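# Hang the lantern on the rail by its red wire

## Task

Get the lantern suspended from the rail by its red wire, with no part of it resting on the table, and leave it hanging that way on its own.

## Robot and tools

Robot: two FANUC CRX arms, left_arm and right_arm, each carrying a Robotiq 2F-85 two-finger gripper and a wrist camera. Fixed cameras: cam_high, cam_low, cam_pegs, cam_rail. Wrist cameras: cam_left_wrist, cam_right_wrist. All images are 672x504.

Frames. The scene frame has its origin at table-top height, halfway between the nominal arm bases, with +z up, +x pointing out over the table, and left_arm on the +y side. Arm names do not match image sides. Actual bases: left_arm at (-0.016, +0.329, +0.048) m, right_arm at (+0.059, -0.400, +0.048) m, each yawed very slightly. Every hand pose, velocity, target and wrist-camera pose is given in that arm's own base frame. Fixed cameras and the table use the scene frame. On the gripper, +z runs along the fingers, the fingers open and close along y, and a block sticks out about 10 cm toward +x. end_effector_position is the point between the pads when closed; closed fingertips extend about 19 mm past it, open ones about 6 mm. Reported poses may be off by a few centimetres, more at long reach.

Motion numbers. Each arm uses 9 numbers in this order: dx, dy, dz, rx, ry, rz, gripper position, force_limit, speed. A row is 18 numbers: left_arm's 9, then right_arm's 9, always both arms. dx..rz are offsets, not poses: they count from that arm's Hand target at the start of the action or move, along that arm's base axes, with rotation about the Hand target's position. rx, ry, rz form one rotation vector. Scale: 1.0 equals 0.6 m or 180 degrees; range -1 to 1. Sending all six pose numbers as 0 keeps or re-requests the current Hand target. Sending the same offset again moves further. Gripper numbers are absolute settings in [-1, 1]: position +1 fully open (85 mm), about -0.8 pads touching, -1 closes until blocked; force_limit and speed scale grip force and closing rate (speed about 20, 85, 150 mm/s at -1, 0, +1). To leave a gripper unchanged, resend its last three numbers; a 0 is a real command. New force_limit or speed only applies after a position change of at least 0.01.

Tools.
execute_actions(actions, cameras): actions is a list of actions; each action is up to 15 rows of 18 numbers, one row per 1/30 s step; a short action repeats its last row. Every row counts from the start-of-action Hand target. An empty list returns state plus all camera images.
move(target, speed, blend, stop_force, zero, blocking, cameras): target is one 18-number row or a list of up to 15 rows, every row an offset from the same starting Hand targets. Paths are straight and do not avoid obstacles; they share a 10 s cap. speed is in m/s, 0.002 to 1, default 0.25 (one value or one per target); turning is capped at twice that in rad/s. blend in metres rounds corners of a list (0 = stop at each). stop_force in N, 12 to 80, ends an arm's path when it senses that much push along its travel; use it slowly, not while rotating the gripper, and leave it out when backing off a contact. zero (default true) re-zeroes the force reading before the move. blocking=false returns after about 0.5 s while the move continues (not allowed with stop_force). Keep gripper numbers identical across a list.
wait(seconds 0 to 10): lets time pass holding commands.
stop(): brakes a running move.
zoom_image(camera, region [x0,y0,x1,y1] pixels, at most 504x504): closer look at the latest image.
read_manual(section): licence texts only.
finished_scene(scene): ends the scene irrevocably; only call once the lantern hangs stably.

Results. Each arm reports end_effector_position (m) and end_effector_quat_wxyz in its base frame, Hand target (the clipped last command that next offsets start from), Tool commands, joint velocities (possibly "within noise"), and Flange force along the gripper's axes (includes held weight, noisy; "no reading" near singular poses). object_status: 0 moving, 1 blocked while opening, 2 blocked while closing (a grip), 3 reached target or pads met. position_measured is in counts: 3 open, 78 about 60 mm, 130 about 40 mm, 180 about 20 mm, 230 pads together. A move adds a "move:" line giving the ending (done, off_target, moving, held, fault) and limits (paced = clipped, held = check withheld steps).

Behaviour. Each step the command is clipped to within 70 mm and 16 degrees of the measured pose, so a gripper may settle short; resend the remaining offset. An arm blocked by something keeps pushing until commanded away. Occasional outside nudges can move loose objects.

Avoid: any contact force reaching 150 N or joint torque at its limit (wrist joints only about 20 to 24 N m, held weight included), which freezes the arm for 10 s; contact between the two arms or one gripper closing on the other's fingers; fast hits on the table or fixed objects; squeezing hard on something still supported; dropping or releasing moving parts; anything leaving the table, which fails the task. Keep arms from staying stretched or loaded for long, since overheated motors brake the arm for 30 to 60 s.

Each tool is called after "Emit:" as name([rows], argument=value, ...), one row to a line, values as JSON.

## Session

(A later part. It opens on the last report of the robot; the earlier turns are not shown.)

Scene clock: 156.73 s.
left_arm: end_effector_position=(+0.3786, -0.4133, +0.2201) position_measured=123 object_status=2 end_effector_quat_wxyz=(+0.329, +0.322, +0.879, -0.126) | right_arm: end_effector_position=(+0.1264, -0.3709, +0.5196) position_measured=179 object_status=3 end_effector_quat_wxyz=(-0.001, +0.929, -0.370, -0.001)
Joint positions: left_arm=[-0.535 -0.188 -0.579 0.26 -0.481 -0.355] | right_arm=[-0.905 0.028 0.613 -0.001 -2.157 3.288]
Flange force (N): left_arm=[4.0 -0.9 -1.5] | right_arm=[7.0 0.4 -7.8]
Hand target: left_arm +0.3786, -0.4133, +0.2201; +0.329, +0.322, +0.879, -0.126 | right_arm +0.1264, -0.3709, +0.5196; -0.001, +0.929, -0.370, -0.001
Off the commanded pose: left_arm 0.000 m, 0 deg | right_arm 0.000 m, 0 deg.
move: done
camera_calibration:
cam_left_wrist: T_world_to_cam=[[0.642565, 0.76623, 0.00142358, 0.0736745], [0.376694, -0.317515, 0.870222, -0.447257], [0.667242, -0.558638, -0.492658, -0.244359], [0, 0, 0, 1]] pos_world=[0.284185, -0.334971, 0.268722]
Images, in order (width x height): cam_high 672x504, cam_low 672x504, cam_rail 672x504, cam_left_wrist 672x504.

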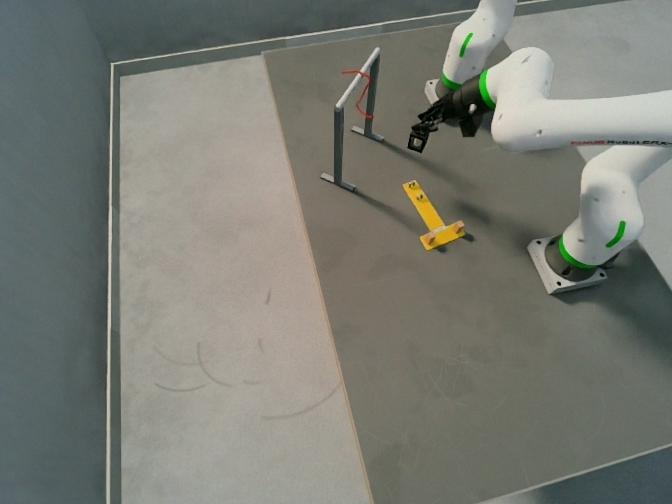

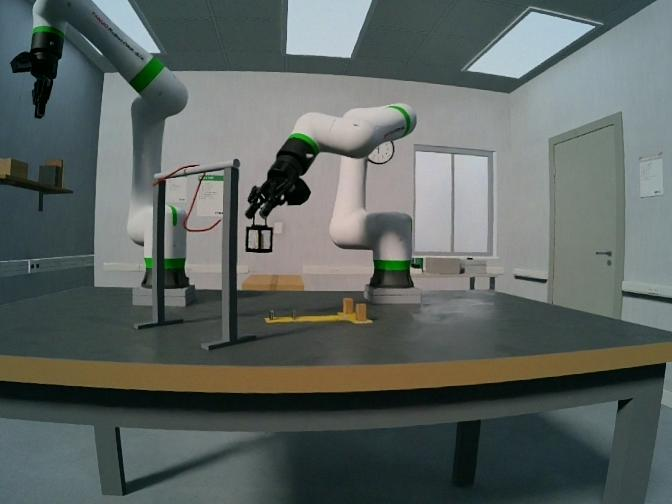

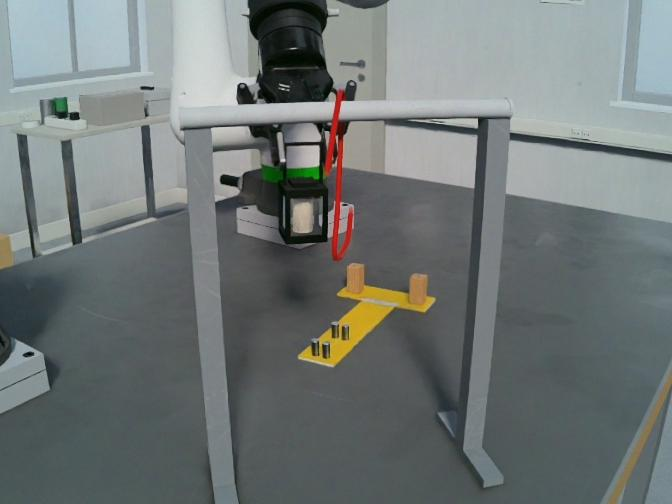

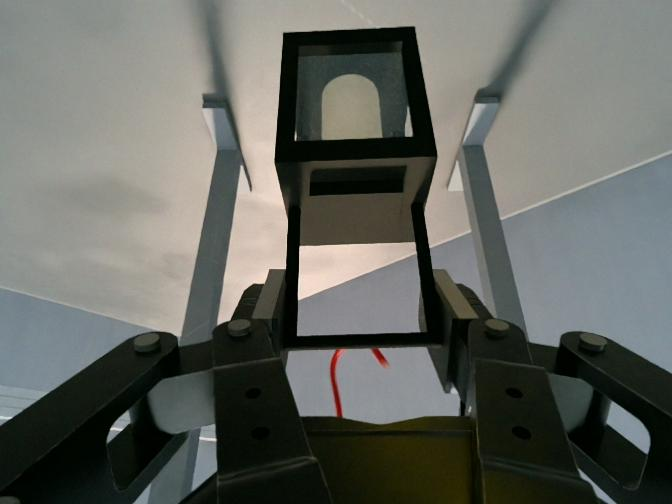

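Emit:
move(target=[0.1295,-0.0527,0.01,0,0,0,-1,-1,-1,0,0,0,0,0,0,-0.4,-0.5,-1], speed=0.1, cameras=["cam_rail","cam_left_wrist","cam_low","cam_high"])

Emit:
zoom_image(camera="cam_left_wrist", region=[230, 180, 430, 420])

Emit:
zoom_image(camera="cam_low", region=[130, 130, 280, 280])

Emit:
zoom_image(camera="cam_rail", region=[200, 60, 400, 280])

Emit:
zoom_image(camera="cam_high", region=[320, 30, 460, 170])

Scene clock: 159.63 s.
left_arm: end_effector_position=(+0.4562, -0.4450, +0.2261) position_measured=123 object_status=2 end_effector_quat_wxyz=(+0.329, +0.322, +0.879, -0.126) | right_arm: end_effector_position=(+0.1264, -0.3709, +0.5196) position_measured=179 object_status=3 end_effector_quat_wxyz=(-0.001, +0.929, -0.370, -0.001)
Joint positions: left_arm=[-0.508 0.008 -0.398 0.303 -0.474 -0.414] | right_arm=[-0.905 0.028 0.613 -0.001 -2.157 3.288]
Flange force (N): left_arm=[6.2 0.0 -3.4] | right_arm=[6.4 0.1 -8.0]
Hand target: left_arm +0.4563, -0.4450, +0.2261; +0.329, +0.322, +0.879, -0.126 | right_arm +0.1264, -0.3709, +0.5196; -0.001, +0.929, -0.370, -0.001
Off the commanded pose: left_arm 0.000 m, 0 deg | right_arm 0.000 m, 0 deg.
move: done
camera_calibration:
cam_left_wrist: T_world_to_cam=[[0.642638, 0.766169, 0.0012814, 0.0479412], [0.376643, -0.317372, 0.870296, -0.491729], [0.6672, -0.558803, -0.492527, -0.310983], [0, 0, 0, 1]] pos_world=[0.361886, -0.36657, 0.274721]
Images, in order (width x height): cam_high 672x504, cam_low 672x504, cam_rail 672x504, cam_left_wrist 672x504.

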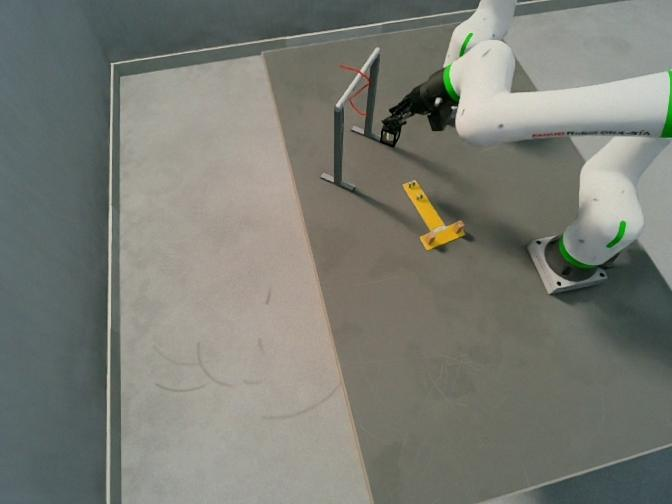

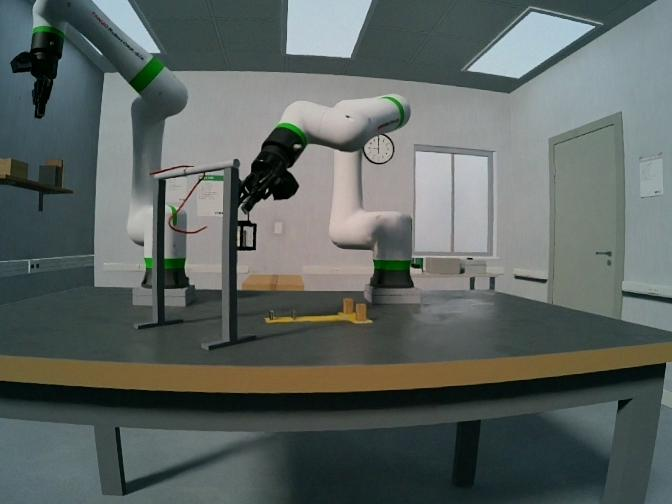

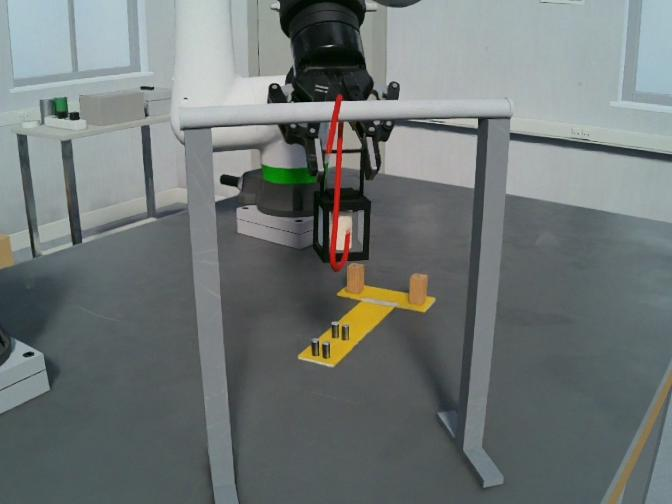

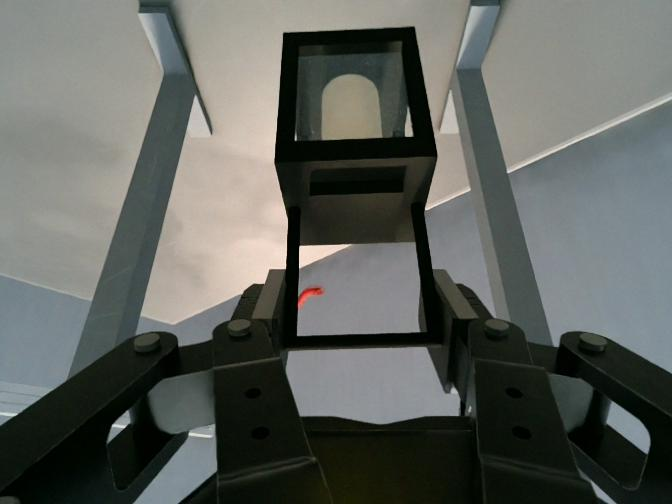

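Scaled by 2.100 from the camera's 672x504 image, which has a finer 960x720 frame.

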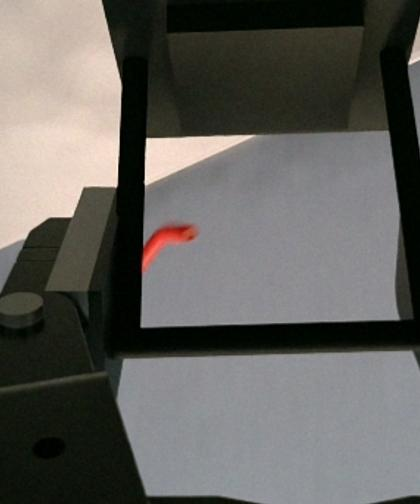

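Scaled by 3.360 from the camera's 672x504 image, which has a finer 960x720 frame.

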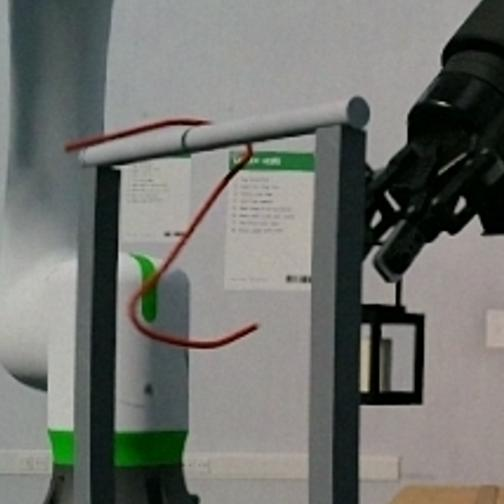

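Scaled by 2.291 from the camera's 672x504 image, which has a finer 960x720 frame.

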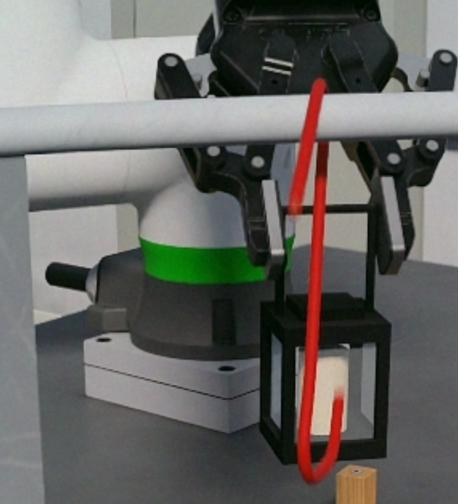

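Scaled by 3.600 from the camera's 672x504 image, which has a finer 960x720 frame.

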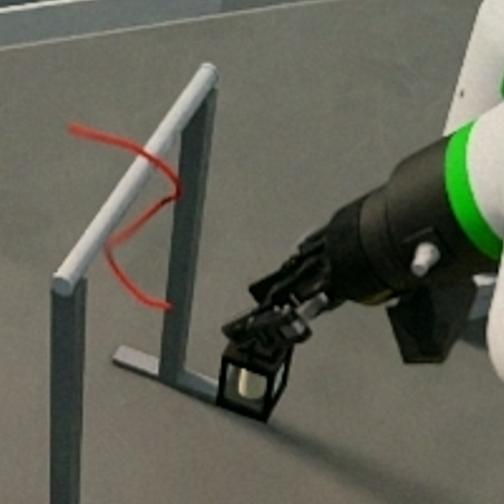

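Emit:
wait(seconds=2.5, cameras=["cam_left_wrist","cam_low"])

Emit:
wait(seconds=0.7, cameras=["cam_left_wrist","cam_low"])

Emit:
zoom_image(camera="cam_low", region=[130, 130, 280, 280])

Scene clock: 163.40 s.
left_arm: end_effector_position=(+0.4563, -0.4449, +0.2261) position_measured=123 object_status=2 end_effector_quat_wxyz=(+0.329, +0.322, +0.879, -0.126) | right_arm: end_effector_position=(+0.1264, -0.3709, +0.5196) position_measured=179 object_status=3 end_effector_quat_wxyz=(-0.001, +0.929, -0.370, -0.001)
Joint positions: left_arm=[-0.508 0.008 -0.398 0.303 -0.474 -0.414] | right_arm=[-0.905 0.028 0.613 -0.001 -2.157 3.288]
Flange force (N): left_arm=[4.5 -0.6 -1.3] | right_arm=[7.1 0.8 -8.2]
Hand target: left_arm +0.4563, -0.4450, +0.2261; +0.329, +0.322, +0.879, -0.126 | right_arm +0.1264, -0.3709, +0.5196; -0.001, +0.929, -0.370, -0.001
Tool commands: left_gripper/position=-1.0 left_gripper/force_limit=-1.0 left_gripper/speed=-1.0 right_gripper/position=-0.4 right_gripper/force_limit=-0.5 right_gripper/speed=-1.0
Off the commanded pose: left_arm 0.000 m, 0 deg | right_arm 0.000 m, 0 deg.
wait: 2.50 s; at rest from the start
camera_calibration:
cam_left_wrist: T_world_to_cam=[[0.642565, 0.76623, 0.00142361, 0.0479516], [0.376636, -0.317466, 0.870265, -0.491753], [0.667275, -0.558665, -0.492583, -0.310944], [0, 0, 0, 1]] pos_world=[0.361885, -0.36657, 0.274722]
Images, in order (width x height): cam_low 672x504, cam_left_wrist 672x504.

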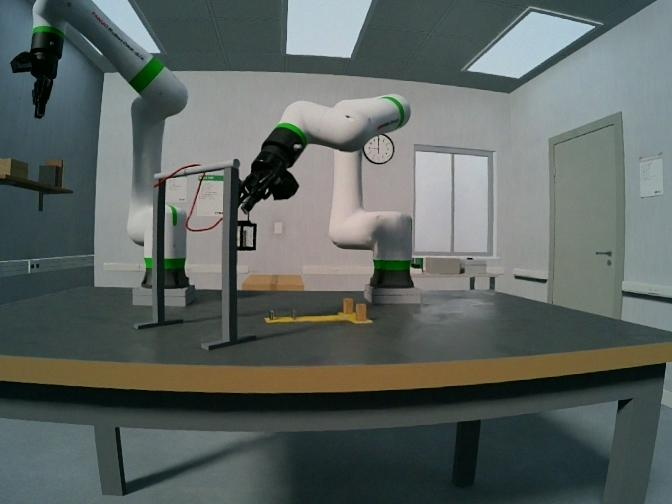

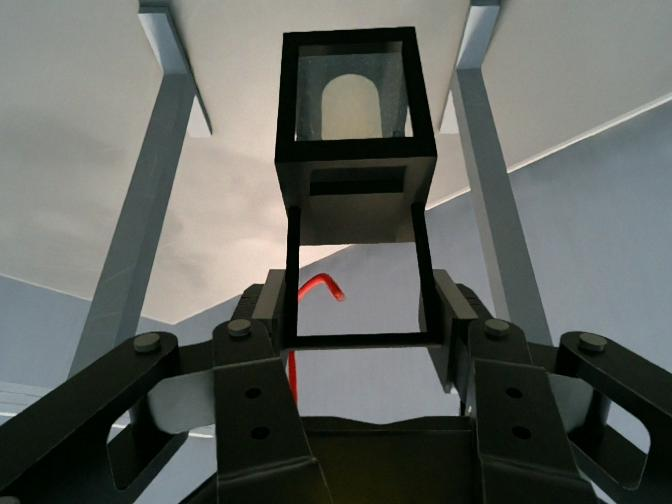

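Scene clock: 164.10 s.
left_arm: end_effector_position=(+0.4563, -0.4449, +0.2261) position_measured=123 object_status=2 end_effector_quat_wxyz=(+0.329, +0.322, +0.879, -0.126) | right_arm: end_effector_position=(+0.1264, -0.3709, +0.5196) position_measured=179 object_status=3 end_effector_quat_wxyz=(-0.001, +0.929, -0.370, -0.001)
Joint positions: left_arm=[-0.508 0.008 -0.398 0.303 -0.474 -0.414] | right_arm=[-0.905 0.028 0.613 -0.001 -2.157 3.288]
Flange force (N): left_arm=[4.1 -0.5 -1.8] | right_arm=[6.9 0.0 -8.1]
Hand target: left_arm +0.4563, -0.4450, +0.2261; +0.329, +0.322, +0.879, -0.126 | right_arm +0.1264, -0.3709, +0.5196; -0.001, +0.929, -0.370, -0.001
Tool commands: left_gripper/position=-1.0 left_gripper/force_limit=-1.0 left_gripper/speed=-1.0 right_gripper/position=-0.4 right_gripper/force_limit=-0.5 right_gripper/speed=-1.0
Off the commanded pose: left_arm 0.000 m, 0 deg | right_arm 0.000 m, 0 deg.
wait: 0.70 s; at rest by 0.17 s
camera_calibration:
cam_left_wrist: T_world_to_cam=[[0.642565, 0.76623, 0.00142361, 0.0479516], [0.376636, -0.317466, 0.870265, -0.491753], [0.667275, -0.558665, -0.492583, -0.310944], [0, 0, 0, 1]] pos_world=[0.361885, -0.36657, 0.274722]
Images, in order (width x height): cam_low 672x504, cam_left_wrist 672x504.

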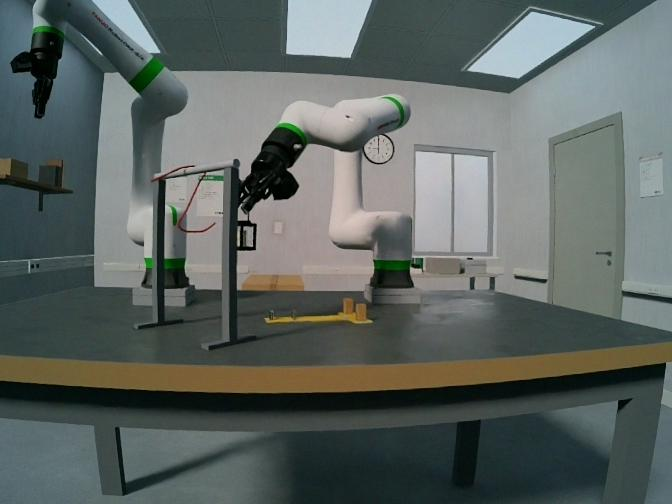

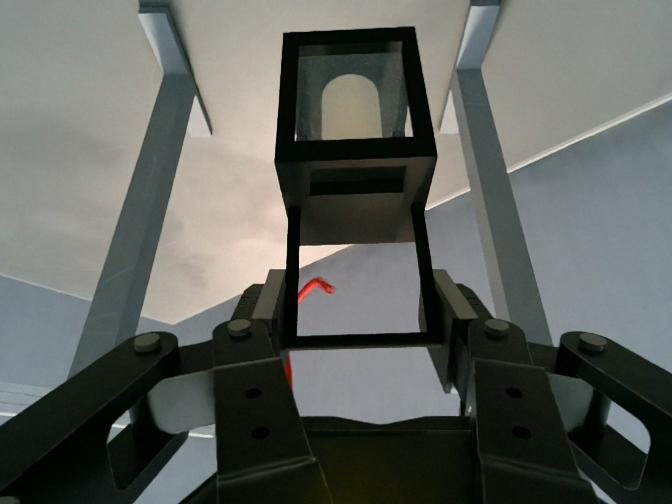

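Scaled by 3.360 from the camera's 672x504 image, which has a finer 960x720 frame.

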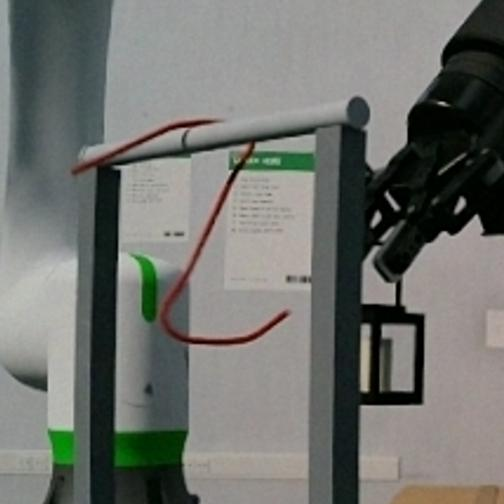

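Emit:
move([
  [-0.0212,-0.0257,-0.025,0,0,0,-1,-1,-1,0,0,0,0,0,0,-0.4,-0.5,-1],
  [0.0818,-0.1105,-0.025,0,0,0,-1,-1,-1,0,0,0,0,0,0,-0.4,-0.5,-1],
], speed=0.08, cameras=["cam_rail","cam_left_wrist","cam_low"])

Emit:
zoom_image(camera="cam_left_wrist", region=[230, 180, 480, 420])

Emit:
zoom_image(camera="cam_low", region=[130, 130, 280, 280])

Emit:
zoom_image(camera="cam_rail", region=[240, 70, 440, 290])

Scene clock: 166.93 s.
left_arm: end_effector_position=(+0.5053, -0.5112, +0.2111) position_measured=123 object_status=2 end_effector_quat_wxyz=(+0.329, +0.322, +0.879, -0.126) | right_arm: end_effector_position=(+0.1264, -0.3709, +0.5196) position_measured=179 object_status=3 end_effector_quat_wxyz=(-0.001, +0.929, -0.370, -0.001)
Joint positions: left_arm=[-0.571 0.221 -0.171 0.211 -0.472 -0.283] | right_arm=[-0.905 0.028 0.613 -0.001 -2.157 3.288]
Flange force (N): left_arm=[4.7 -0.1 -2.1] | right_arm=[6.6 0.8 -7.7]
Hand target: left_arm +0.5053, -0.5113, +0.2111; +0.329, +0.322, +0.879, -0.126 | right_arm +0.1264, -0.3709, +0.5196; -0.001, +0.929, -0.370, -0.001
Off the commanded pose: left_arm 0.000 m, 0 deg | right_arm 0.000 m, 0 deg.
move: done
camera_calibration:
cam_left_wrist: T_world_to_cam=[[0.642616, 0.766187, 0.00138566, 0.0671942], [0.376615, -0.317448, 0.87028, -0.518228], [0.667237, -0.558734, -0.492555, -0.388157], [0, 0, 0, 1]] pos_world=[0.410985, -0.43287, 0.259722]
Images, in order (width x height): cam_low 672x504, cam_rail 672x504, cam_left_wrist 672x504.

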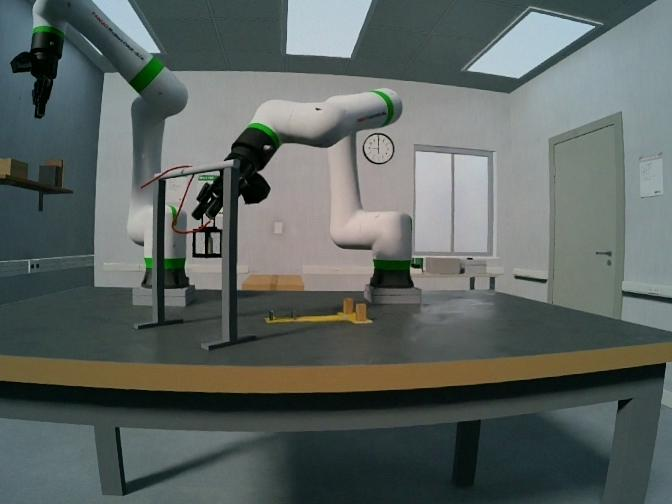

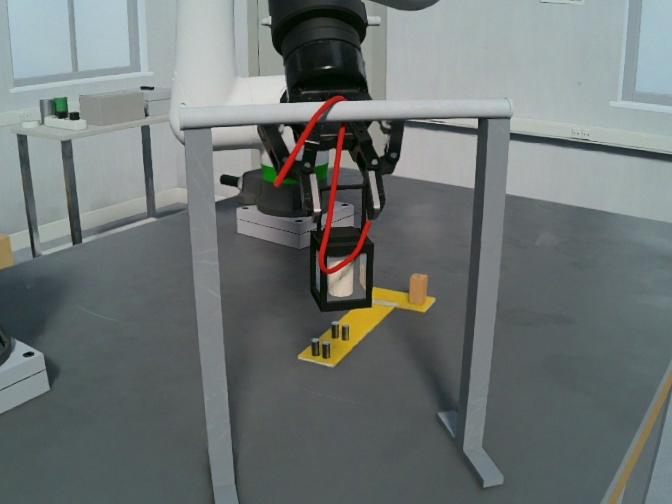

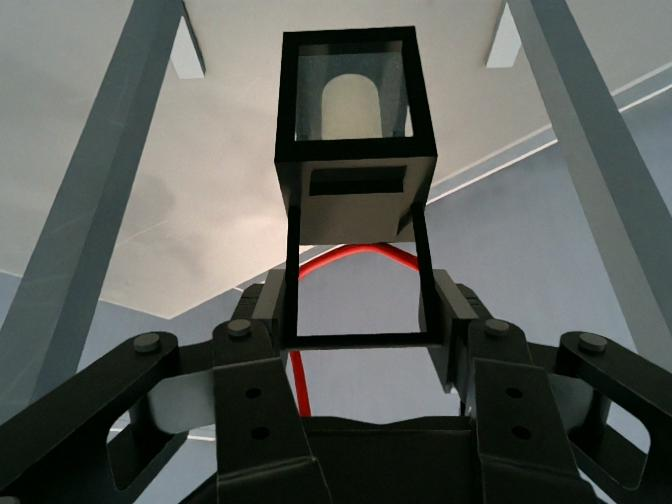

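Scaled by 2.016 from the camera's 672x504 image, which has a finer 960x720 frame.

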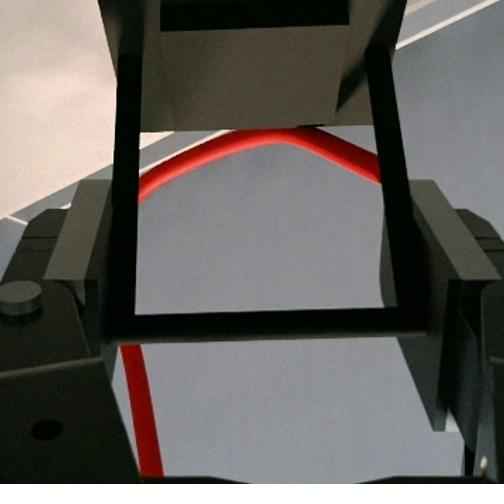

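Scaled by 3.360 from the camera's 672x504 image, which has a finer 960x720 frame.

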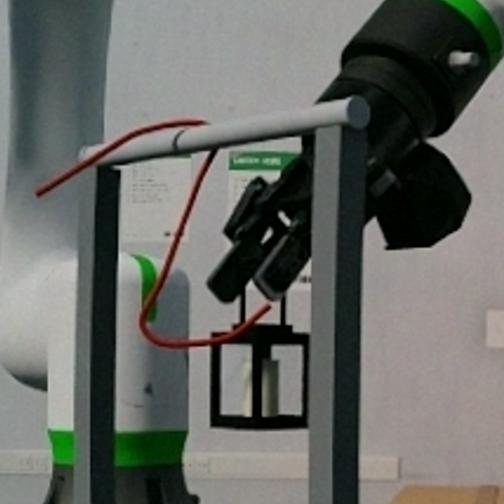

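Scaled by 2.291 from the camera's 672x504 image, which has a finer 960x720 frame.

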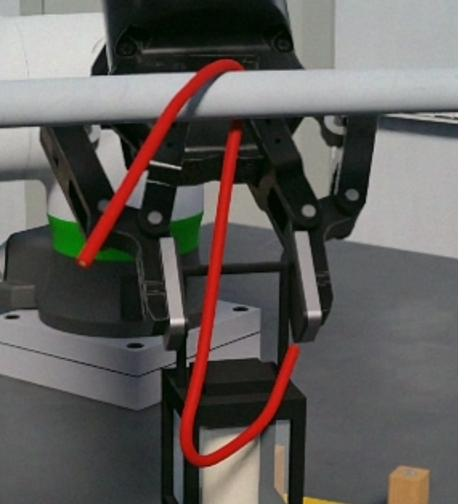

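Emit:
move(target=[-0.0772,0.0636,0.008,0,0,0,-1,-1,-1,0,0,0,0,0,0,-0.4,-0.5,-1], speed=0.06)

Emit:
wait(seconds=5, cameras=["cam_left_wrist","cam_rail"])

Emit:
wait(seconds=1, cameras=["cam_left_wrist","cam_rail"])

Emit:
wait(seconds=0.5, cameras=["cam_left_wrist","cam_rail"])

Scene clock: 168.53 s.
left_arm: end_effector_position=(+0.4590, -0.4731, +0.2159) position_measured=123 object_status=2 end_effector_quat_wxyz=(+0.329, +0.322, +0.879, -0.126) | right_arm: end_effector_position=(+0.1264, -0.3709, +0.5196) position_measured=179 object_status=3 end_effector_quat_wxyz=(-0.001, +0.929, -0.370, -0.001)
Joint positions: left_arm=[-0.557 0.072 -0.338 0.239 -0.457 -0.321] | right_arm=[-0.905 0.028 0.613 -0.001 -2.157 3.288]
Flange force (N): left_arm=[4.5 -0.5 -1.5] | right_arm=[6.7 0.6 -8.1]
Hand target: left_arm +0.4590, -0.4731, +0.2159; +0.329, +0.322, +0.879, -0.126 | right_arm +0.1264, -0.3709, +0.5196; -0.001, +0.929, -0.370, -0.001
Off the commanded pose: left_arm 0.000 m, 0 deg | right_arm 0.000 m, 0 deg.
move: done

Scene clock: 173.53 s.
left_arm: end_effector_position=(+0.4590, -0.4731, +0.2159) position_measured=123 object_status=2 end_effector_quat_wxyz=(+0.329, +0.322, +0.879, -0.126) | right_arm: end_effector_position=(+0.1264, -0.3709, +0.5196) position_measured=179 object_status=3 end_effector_quat_wxyz=(-0.001, +0.929, -0.370, -0.001)
Joint positions: left_arm=[-0.557 0.072 -0.338 0.239 -0.457 -0.321] | right_arm=[-0.905 0.028 0.613 -0.001 -2.157 3.288]
Flange force (N): left_arm=[3.9 -0.5 -1.4] | right_arm=[7.5 0.7 -8.3]
Hand target: left_arm +0.4590, -0.4731, +0.2159; +0.329, +0.322, +0.879, -0.126 | right_arm +0.1264, -0.3709, +0.5196; -0.001, +0.929, -0.370, -0.001
Tool commands: left_gripper/position=-1.0 left_gripper/force_limit=-1.0 left_gripper/speed=-1.0 right_gripper/position=-0.4 right_gripper/force_limit=-0.5 right_gripper/speed=-1.0
Off the commanded pose: left_arm 0.000 m, 0 deg | right_arm 0.000 m, 0 deg.
wait: 5.00 s; at rest by 0.17 s
camera_calibration:
cam_left_wrist: T_world_to_cam=[[0.642565, 0.76623, 0.00142361, 0.067698], [0.376636, -0.317466, 0.870265, -0.492852], [0.667275, -0.558665, -0.492583, -0.333535], [0, 0, 0, 1]] pos_world=[0.364685, -0.39467, 0.264522]
Images, in order (width x height): cam_rail 672x504, cam_left_wrist 672x504.

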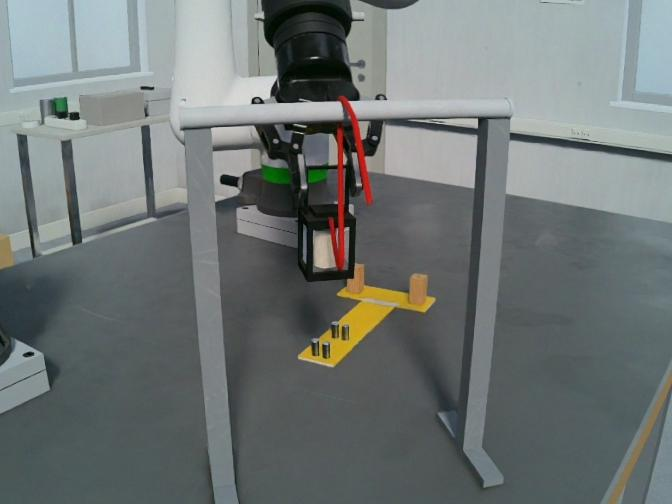

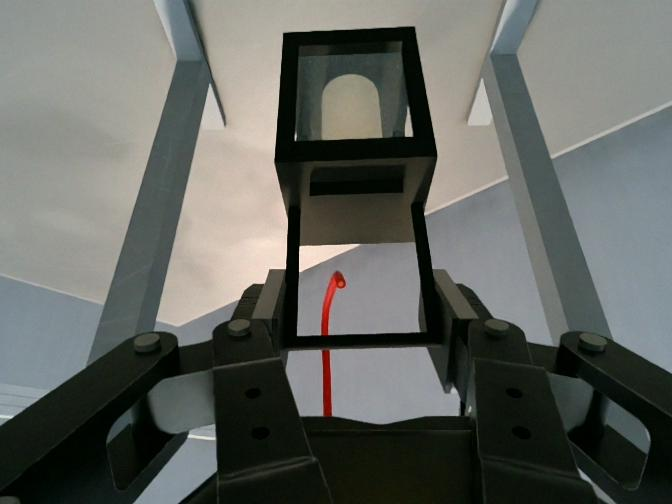

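Scene clock: 174.53 s.
left_arm: end_effector_position=(+0.4590, -0.4731, +0.2159) position_measured=123 object_status=2 end_effector_quat_wxyz=(+0.329, +0.322, +0.879, -0.126) | right_arm: end_effector_position=(+0.1264, -0.3709, +0.5196) position_measured=179 object_status=3 end_effector_quat_wxyz=(-0.001, +0.929, -0.370, -0.001)
Joint positions: left_arm=[-0.557 0.072 -0.338 0.239 -0.457 -0.321] | right_arm=[-0.905 0.028 0.613 -0.001 -2.157 3.288]
Flange force (N): left_arm=[3.8 -0.8 -1.9] | right_arm=[6.7 0.3 -8.2]
Hand target: left_arm +0.4590, -0.4731, +0.2159; +0.329, +0.322, +0.879, -0.126 | right_arm +0.1264, -0.3709, +0.5196; -0.001, +0.929, -0.370, -0.001
Tool commands: left_gripper/position=-1.0 left_gripper/force_limit=-1.0 left_gripper/speed=-1.0 right_gripper/position=-0.4 right_gripper/force_limit=-0.5 right_gripper/speed=-1.0
Off the commanded pose: left_arm 0.000 m, 0 deg | right_arm 0.000 m, 0 deg.
wait: 1.00 s; at rest by 0.17 s
camera_calibration:
cam_left_wrist: T_world_to_cam=[[0.642565, 0.76623, 0.00142361, 0.067698], [0.376636, -0.317466, 0.870265, -0.492852], [0.667275, -0.558665, -0.492583, -0.333535], [0, 0, 0, 1]] pos_world=[0.364685, -0.39467, 0.264522]
Images, in order (width x height): cam_rail 672x504, cam_left_wrist 672x504.

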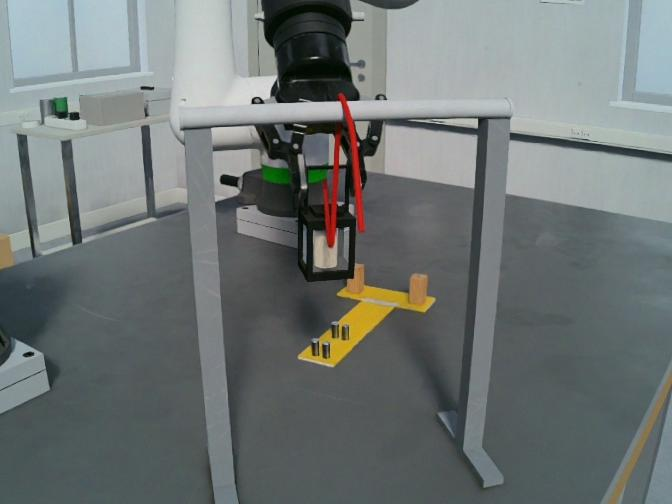

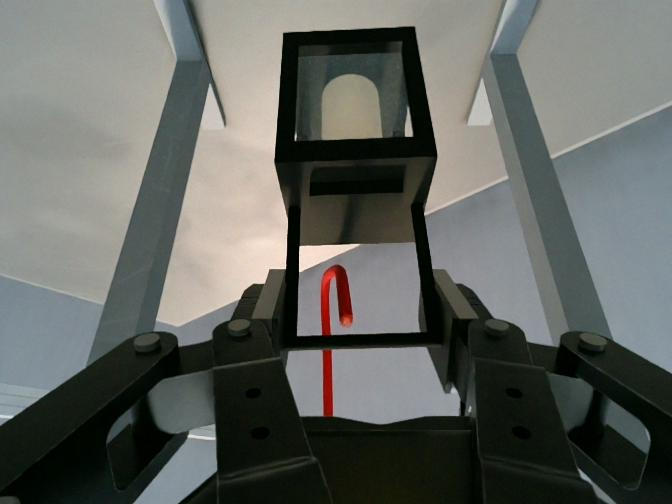

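Scene clock: 175.03 s.
left_arm: end_effector_position=(+0.4590, -0.4731, +0.2159) position_measured=123 object_status=2 end_effector_quat_wxyz=(+0.329, +0.322, +0.879, -0.126) | right_arm: end_effector_position=(+0.1264, -0.3709, +0.5196) position_measured=179 object_status=3 end_effector_quat_wxyz=(-0.001, +0.929, -0.370, -0.001)
Joint positions: left_arm=[-0.557 0.072 -0.338 0.239 -0.457 -0.321] | right_arm=[-0.905 0.028 0.613 -0.001 -2.157 3.288]
Flange force (N): left_arm=[4.3 -0.6 -1.5] | right_arm=[6.9 0.3 -8.5]
Hand target: left_arm +0.4590, -0.4731, +0.2159; +0.329, +0.322, +0.879, -0.126 | right_arm +0.1264, -0.3709, +0.5196; -0.001, +0.929, -0.370, -0.001
Tool commands: left_gripper/position=-1.0 left_gripper/force_limit=-1.0 left_gripper/speed=-1.0 right_gripper/position=-0.4 right_gripper/force_limit=-0.5 right_gripper/speed=-1.0
Off the commanded pose: left_arm 0.000 m, 0 deg | right_arm 0.000 m, 0 deg.
wait: 0.50 s; at rest by 0.17 s
camera_calibration:
cam_left_wrist: T_world_to_cam=[[0.642565, 0.76623, 0.00142361, 0.067698], [0.376636, -0.317466, 0.870265, -0.492852], [0.667275, -0.558665, -0.492583, -0.333535], [0, 0, 0, 1]] pos_world=[0.364685, -0.39467, 0.264522]
Images, in order (width x height): cam_rail 672x504, cam_left_wrist 672x504.

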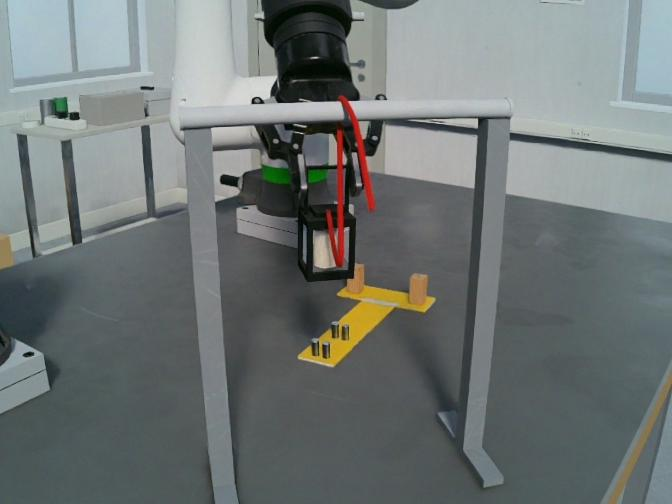

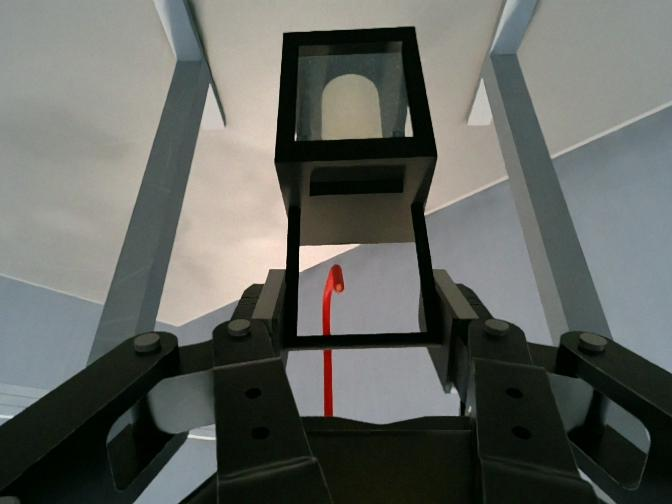

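Emit:
move([
  [-0.0085,-0.0103,0,0,0,0,-1,-1,-1,0,0,0,0,0,0,-0.4,-0.5,-1],
  [0.0623,-0.0687,0,0,0,0,-1,-1,-1,0,0,0,0,0,0,-0.4,-0.5,-1],
], speed=0.15, blend=0.004, cameras=["cam_rail","cam_left_wrist","cam_low"])

Emit:
zoom_image(camera="cam_low", region=[130, 130, 280, 280])

Emit:
zoom_image(camera="cam_rail", region=[240, 70, 440, 290])

Scene clock: 176.17 s.
left_arm: end_effector_position=(+0.4964, -0.5143, +0.2159) position_measured=123 object_status=2 end_effector_quat_wxyz=(+0.329, +0.322, +0.879, -0.126) | right_arm: end_effector_position=(+0.1264, -0.3709, +0.5196) position_measured=179 object_status=3 end_effector_quat_wxyz=(-0.001, +0.929, -0.370, -0.001)
Joint positions: left_arm=[-0.585 0.208 -0.168 0.186 -0.486 -0.249] | right_arm=[-0.905 0.028 0.613 -0.001 -2.157 3.288]
Flange force (N): left_arm=[4.4 -0.7 -1.6] | right_arm=[7.2 0.4 -8.0]
Hand target: left_arm +0.4964, -0.5143, +0.2159; +0.329, +0.322, +0.879, -0.126 | right_arm +0.1264, -0.3709, +0.5196; -0.001, +0.929, -0.370, -0.001
Off the commanded pose: left_arm 0.000 m, 0 deg | right_arm 0.000 m, 0 deg.
move: done
camera_calibration:
cam_left_wrist: T_world_to_cam=[[0.642616, 0.766187, 0.00138566, 0.0753463], [0.376615, -0.317448, 0.87028, -0.52], [0.667237, -0.558734, -0.492555, -0.38152], [0, 0, 0, 1]] pos_world=[0.401985, -0.43597, 0.264522]
Images, in order (width x height): cam_low 672x504, cam_rail 672x504, cam_left_wrist 672x504.

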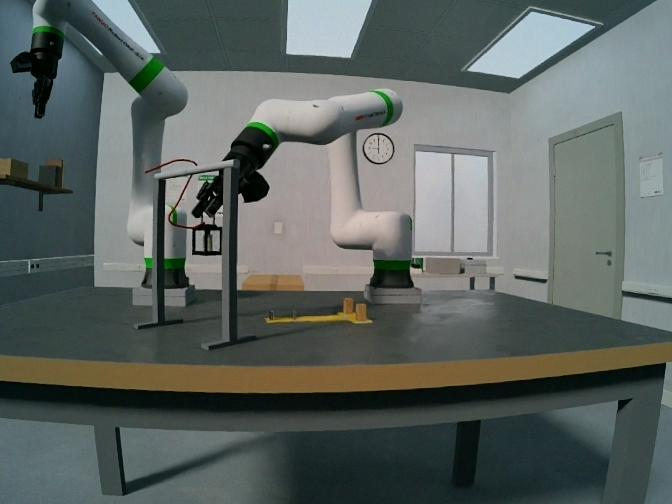

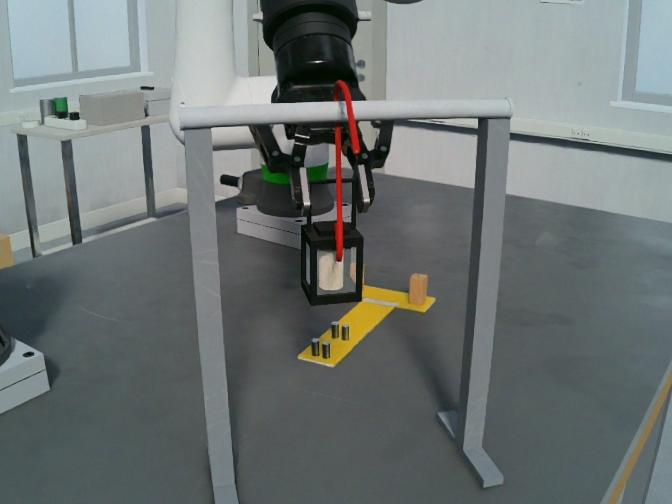

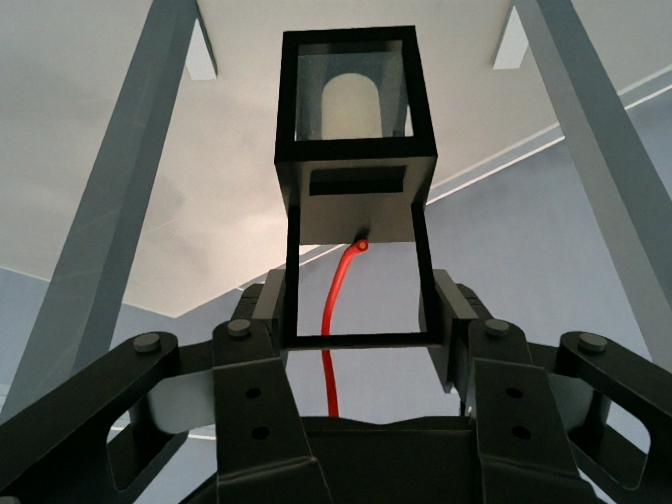

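Scaled by 3.360 from the camera's 672x504 image, which has a finer 960x720 frame.

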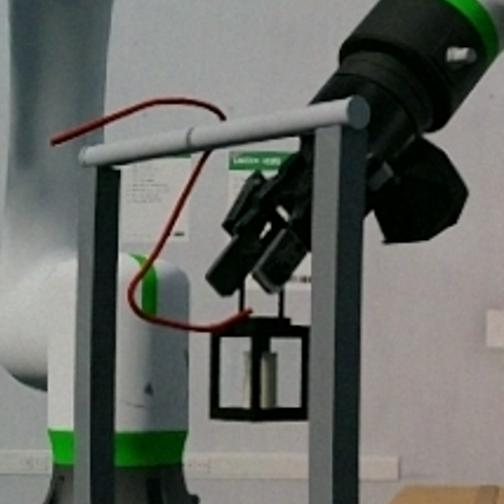

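Scaled by 2.291 from the camera's 672x504 image, which has a finer 960x720 frame.

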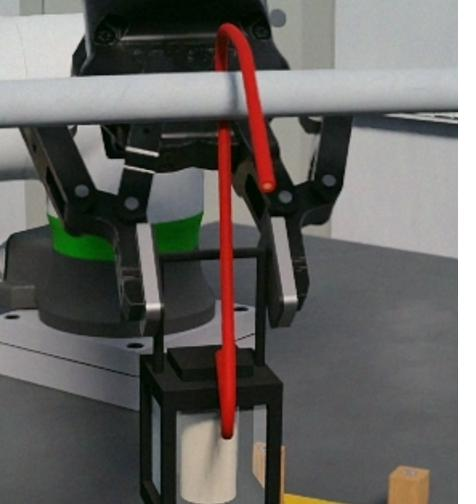

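Emit:
move([
  [0,0,-0.02,0,0,0,-1,-1,-1,0,0,0,0,0,0,-0.4,-0.5,-1],
  [0.0322,-0.0265,-0.02,0,0,0,-1,-1,-1,0,0,0,0,0,0,-0.4,-0.5,-1],
], speed=0.08, cameras=["cam_rail","cam_left_wrist","cam_low"])

Emit:
zoom_image(camera="cam_low", region=[130, 130, 280, 280])

Emit:
zoom_image(camera="cam_rail", region=[240, 70, 440, 290])

Scene clock: 177.77 s.
left_arm: end_effector_position=(+0.5157, -0.5302, +0.2039) position_measured=123 object_status=2 end_effector_quat_wxyz=(+0.329, +0.322, +0.879, -0.126) | right_arm: end_effector_position=(+0.1264, -0.3709, +0.5196) position_measured=179 object_status=3 end_effector_quat_wxyz=(-0.001, +0.929, -0.370, -0.001)
Joint positions: left_arm=[-0.59 0.277 -0.111 0.184 -0.473 -0.245] | right_arm=[-0.905 0.028 0.613 -0.001 -2.157 3.288]
Flange force (N): left_arm=[5.2 0.2 -1.5] | right_arm=[7.3 0.8 -7.9]
Hand target: left_arm +0.5157, -0.5302, +0.2039; +0.329, +0.322, +0.879, -0.126 | right_arm +0.1264, -0.3709, +0.5196; -0.001, +0.929, -0.370, -0.001
Off the commanded pose: left_arm 0.000 m, 0 deg | right_arm 0.000 m, 0 deg.
move: done
camera_calibration:
cam_left_wrist: T_world_to_cam=[[0.642616, 0.766187, 0.00138566, 0.0750785], [0.376615, -0.317448, 0.87028, -0.52191], [0.667237, -0.558734, -0.492555, -0.409259], [0, 0, 0, 1]] pos_world=[0.421385, -0.45187, 0.252522]
Images, in order (width x height): cam_low 672x504, cam_rail 672x504, cam_left_wrist 672x504.

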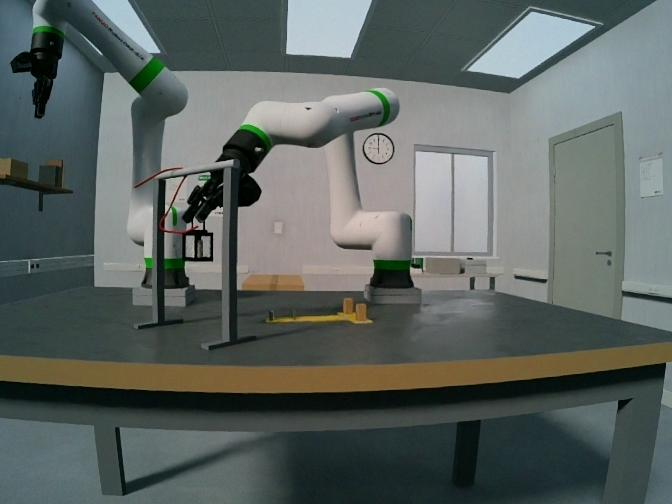

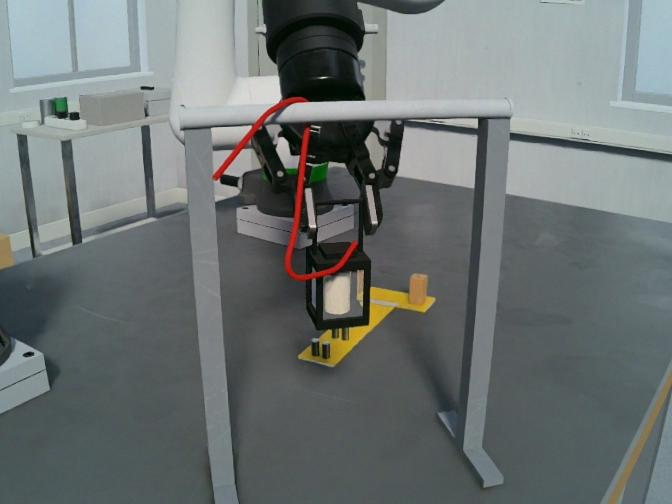

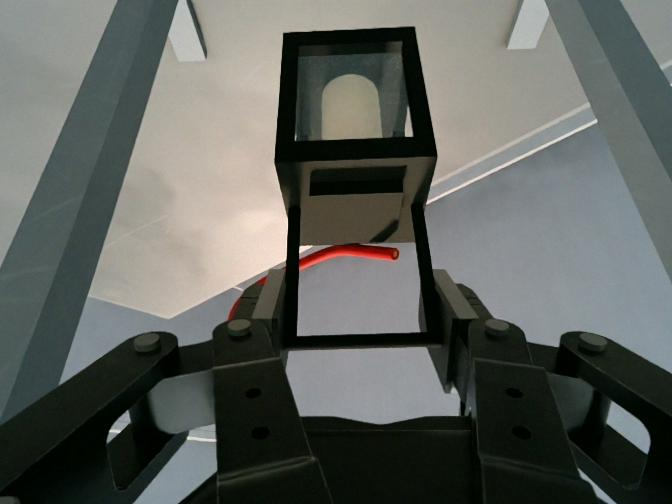

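Scaled by 3.360 from the camera's 672x504 image, which has a finer 960x720 frame.

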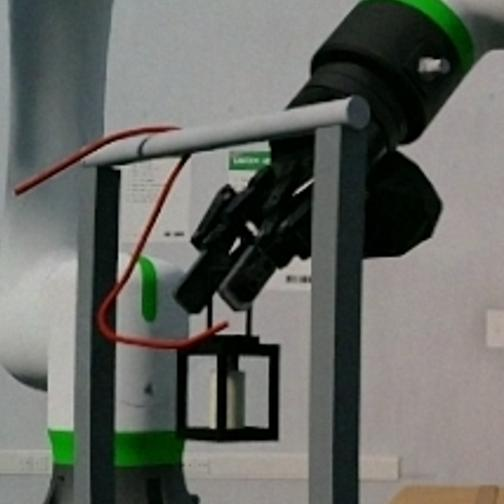

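Scaled by 2.291 from the camera's 672x504 image, which has a finer 960x720 frame.

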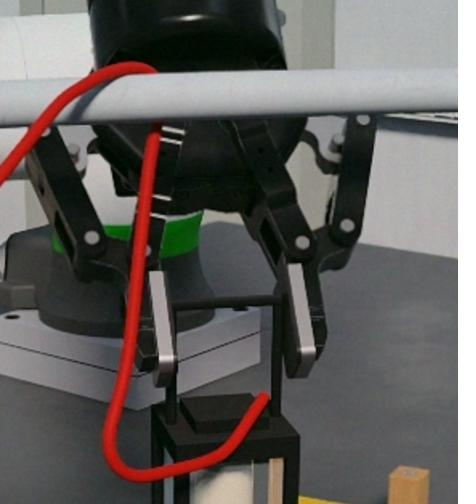

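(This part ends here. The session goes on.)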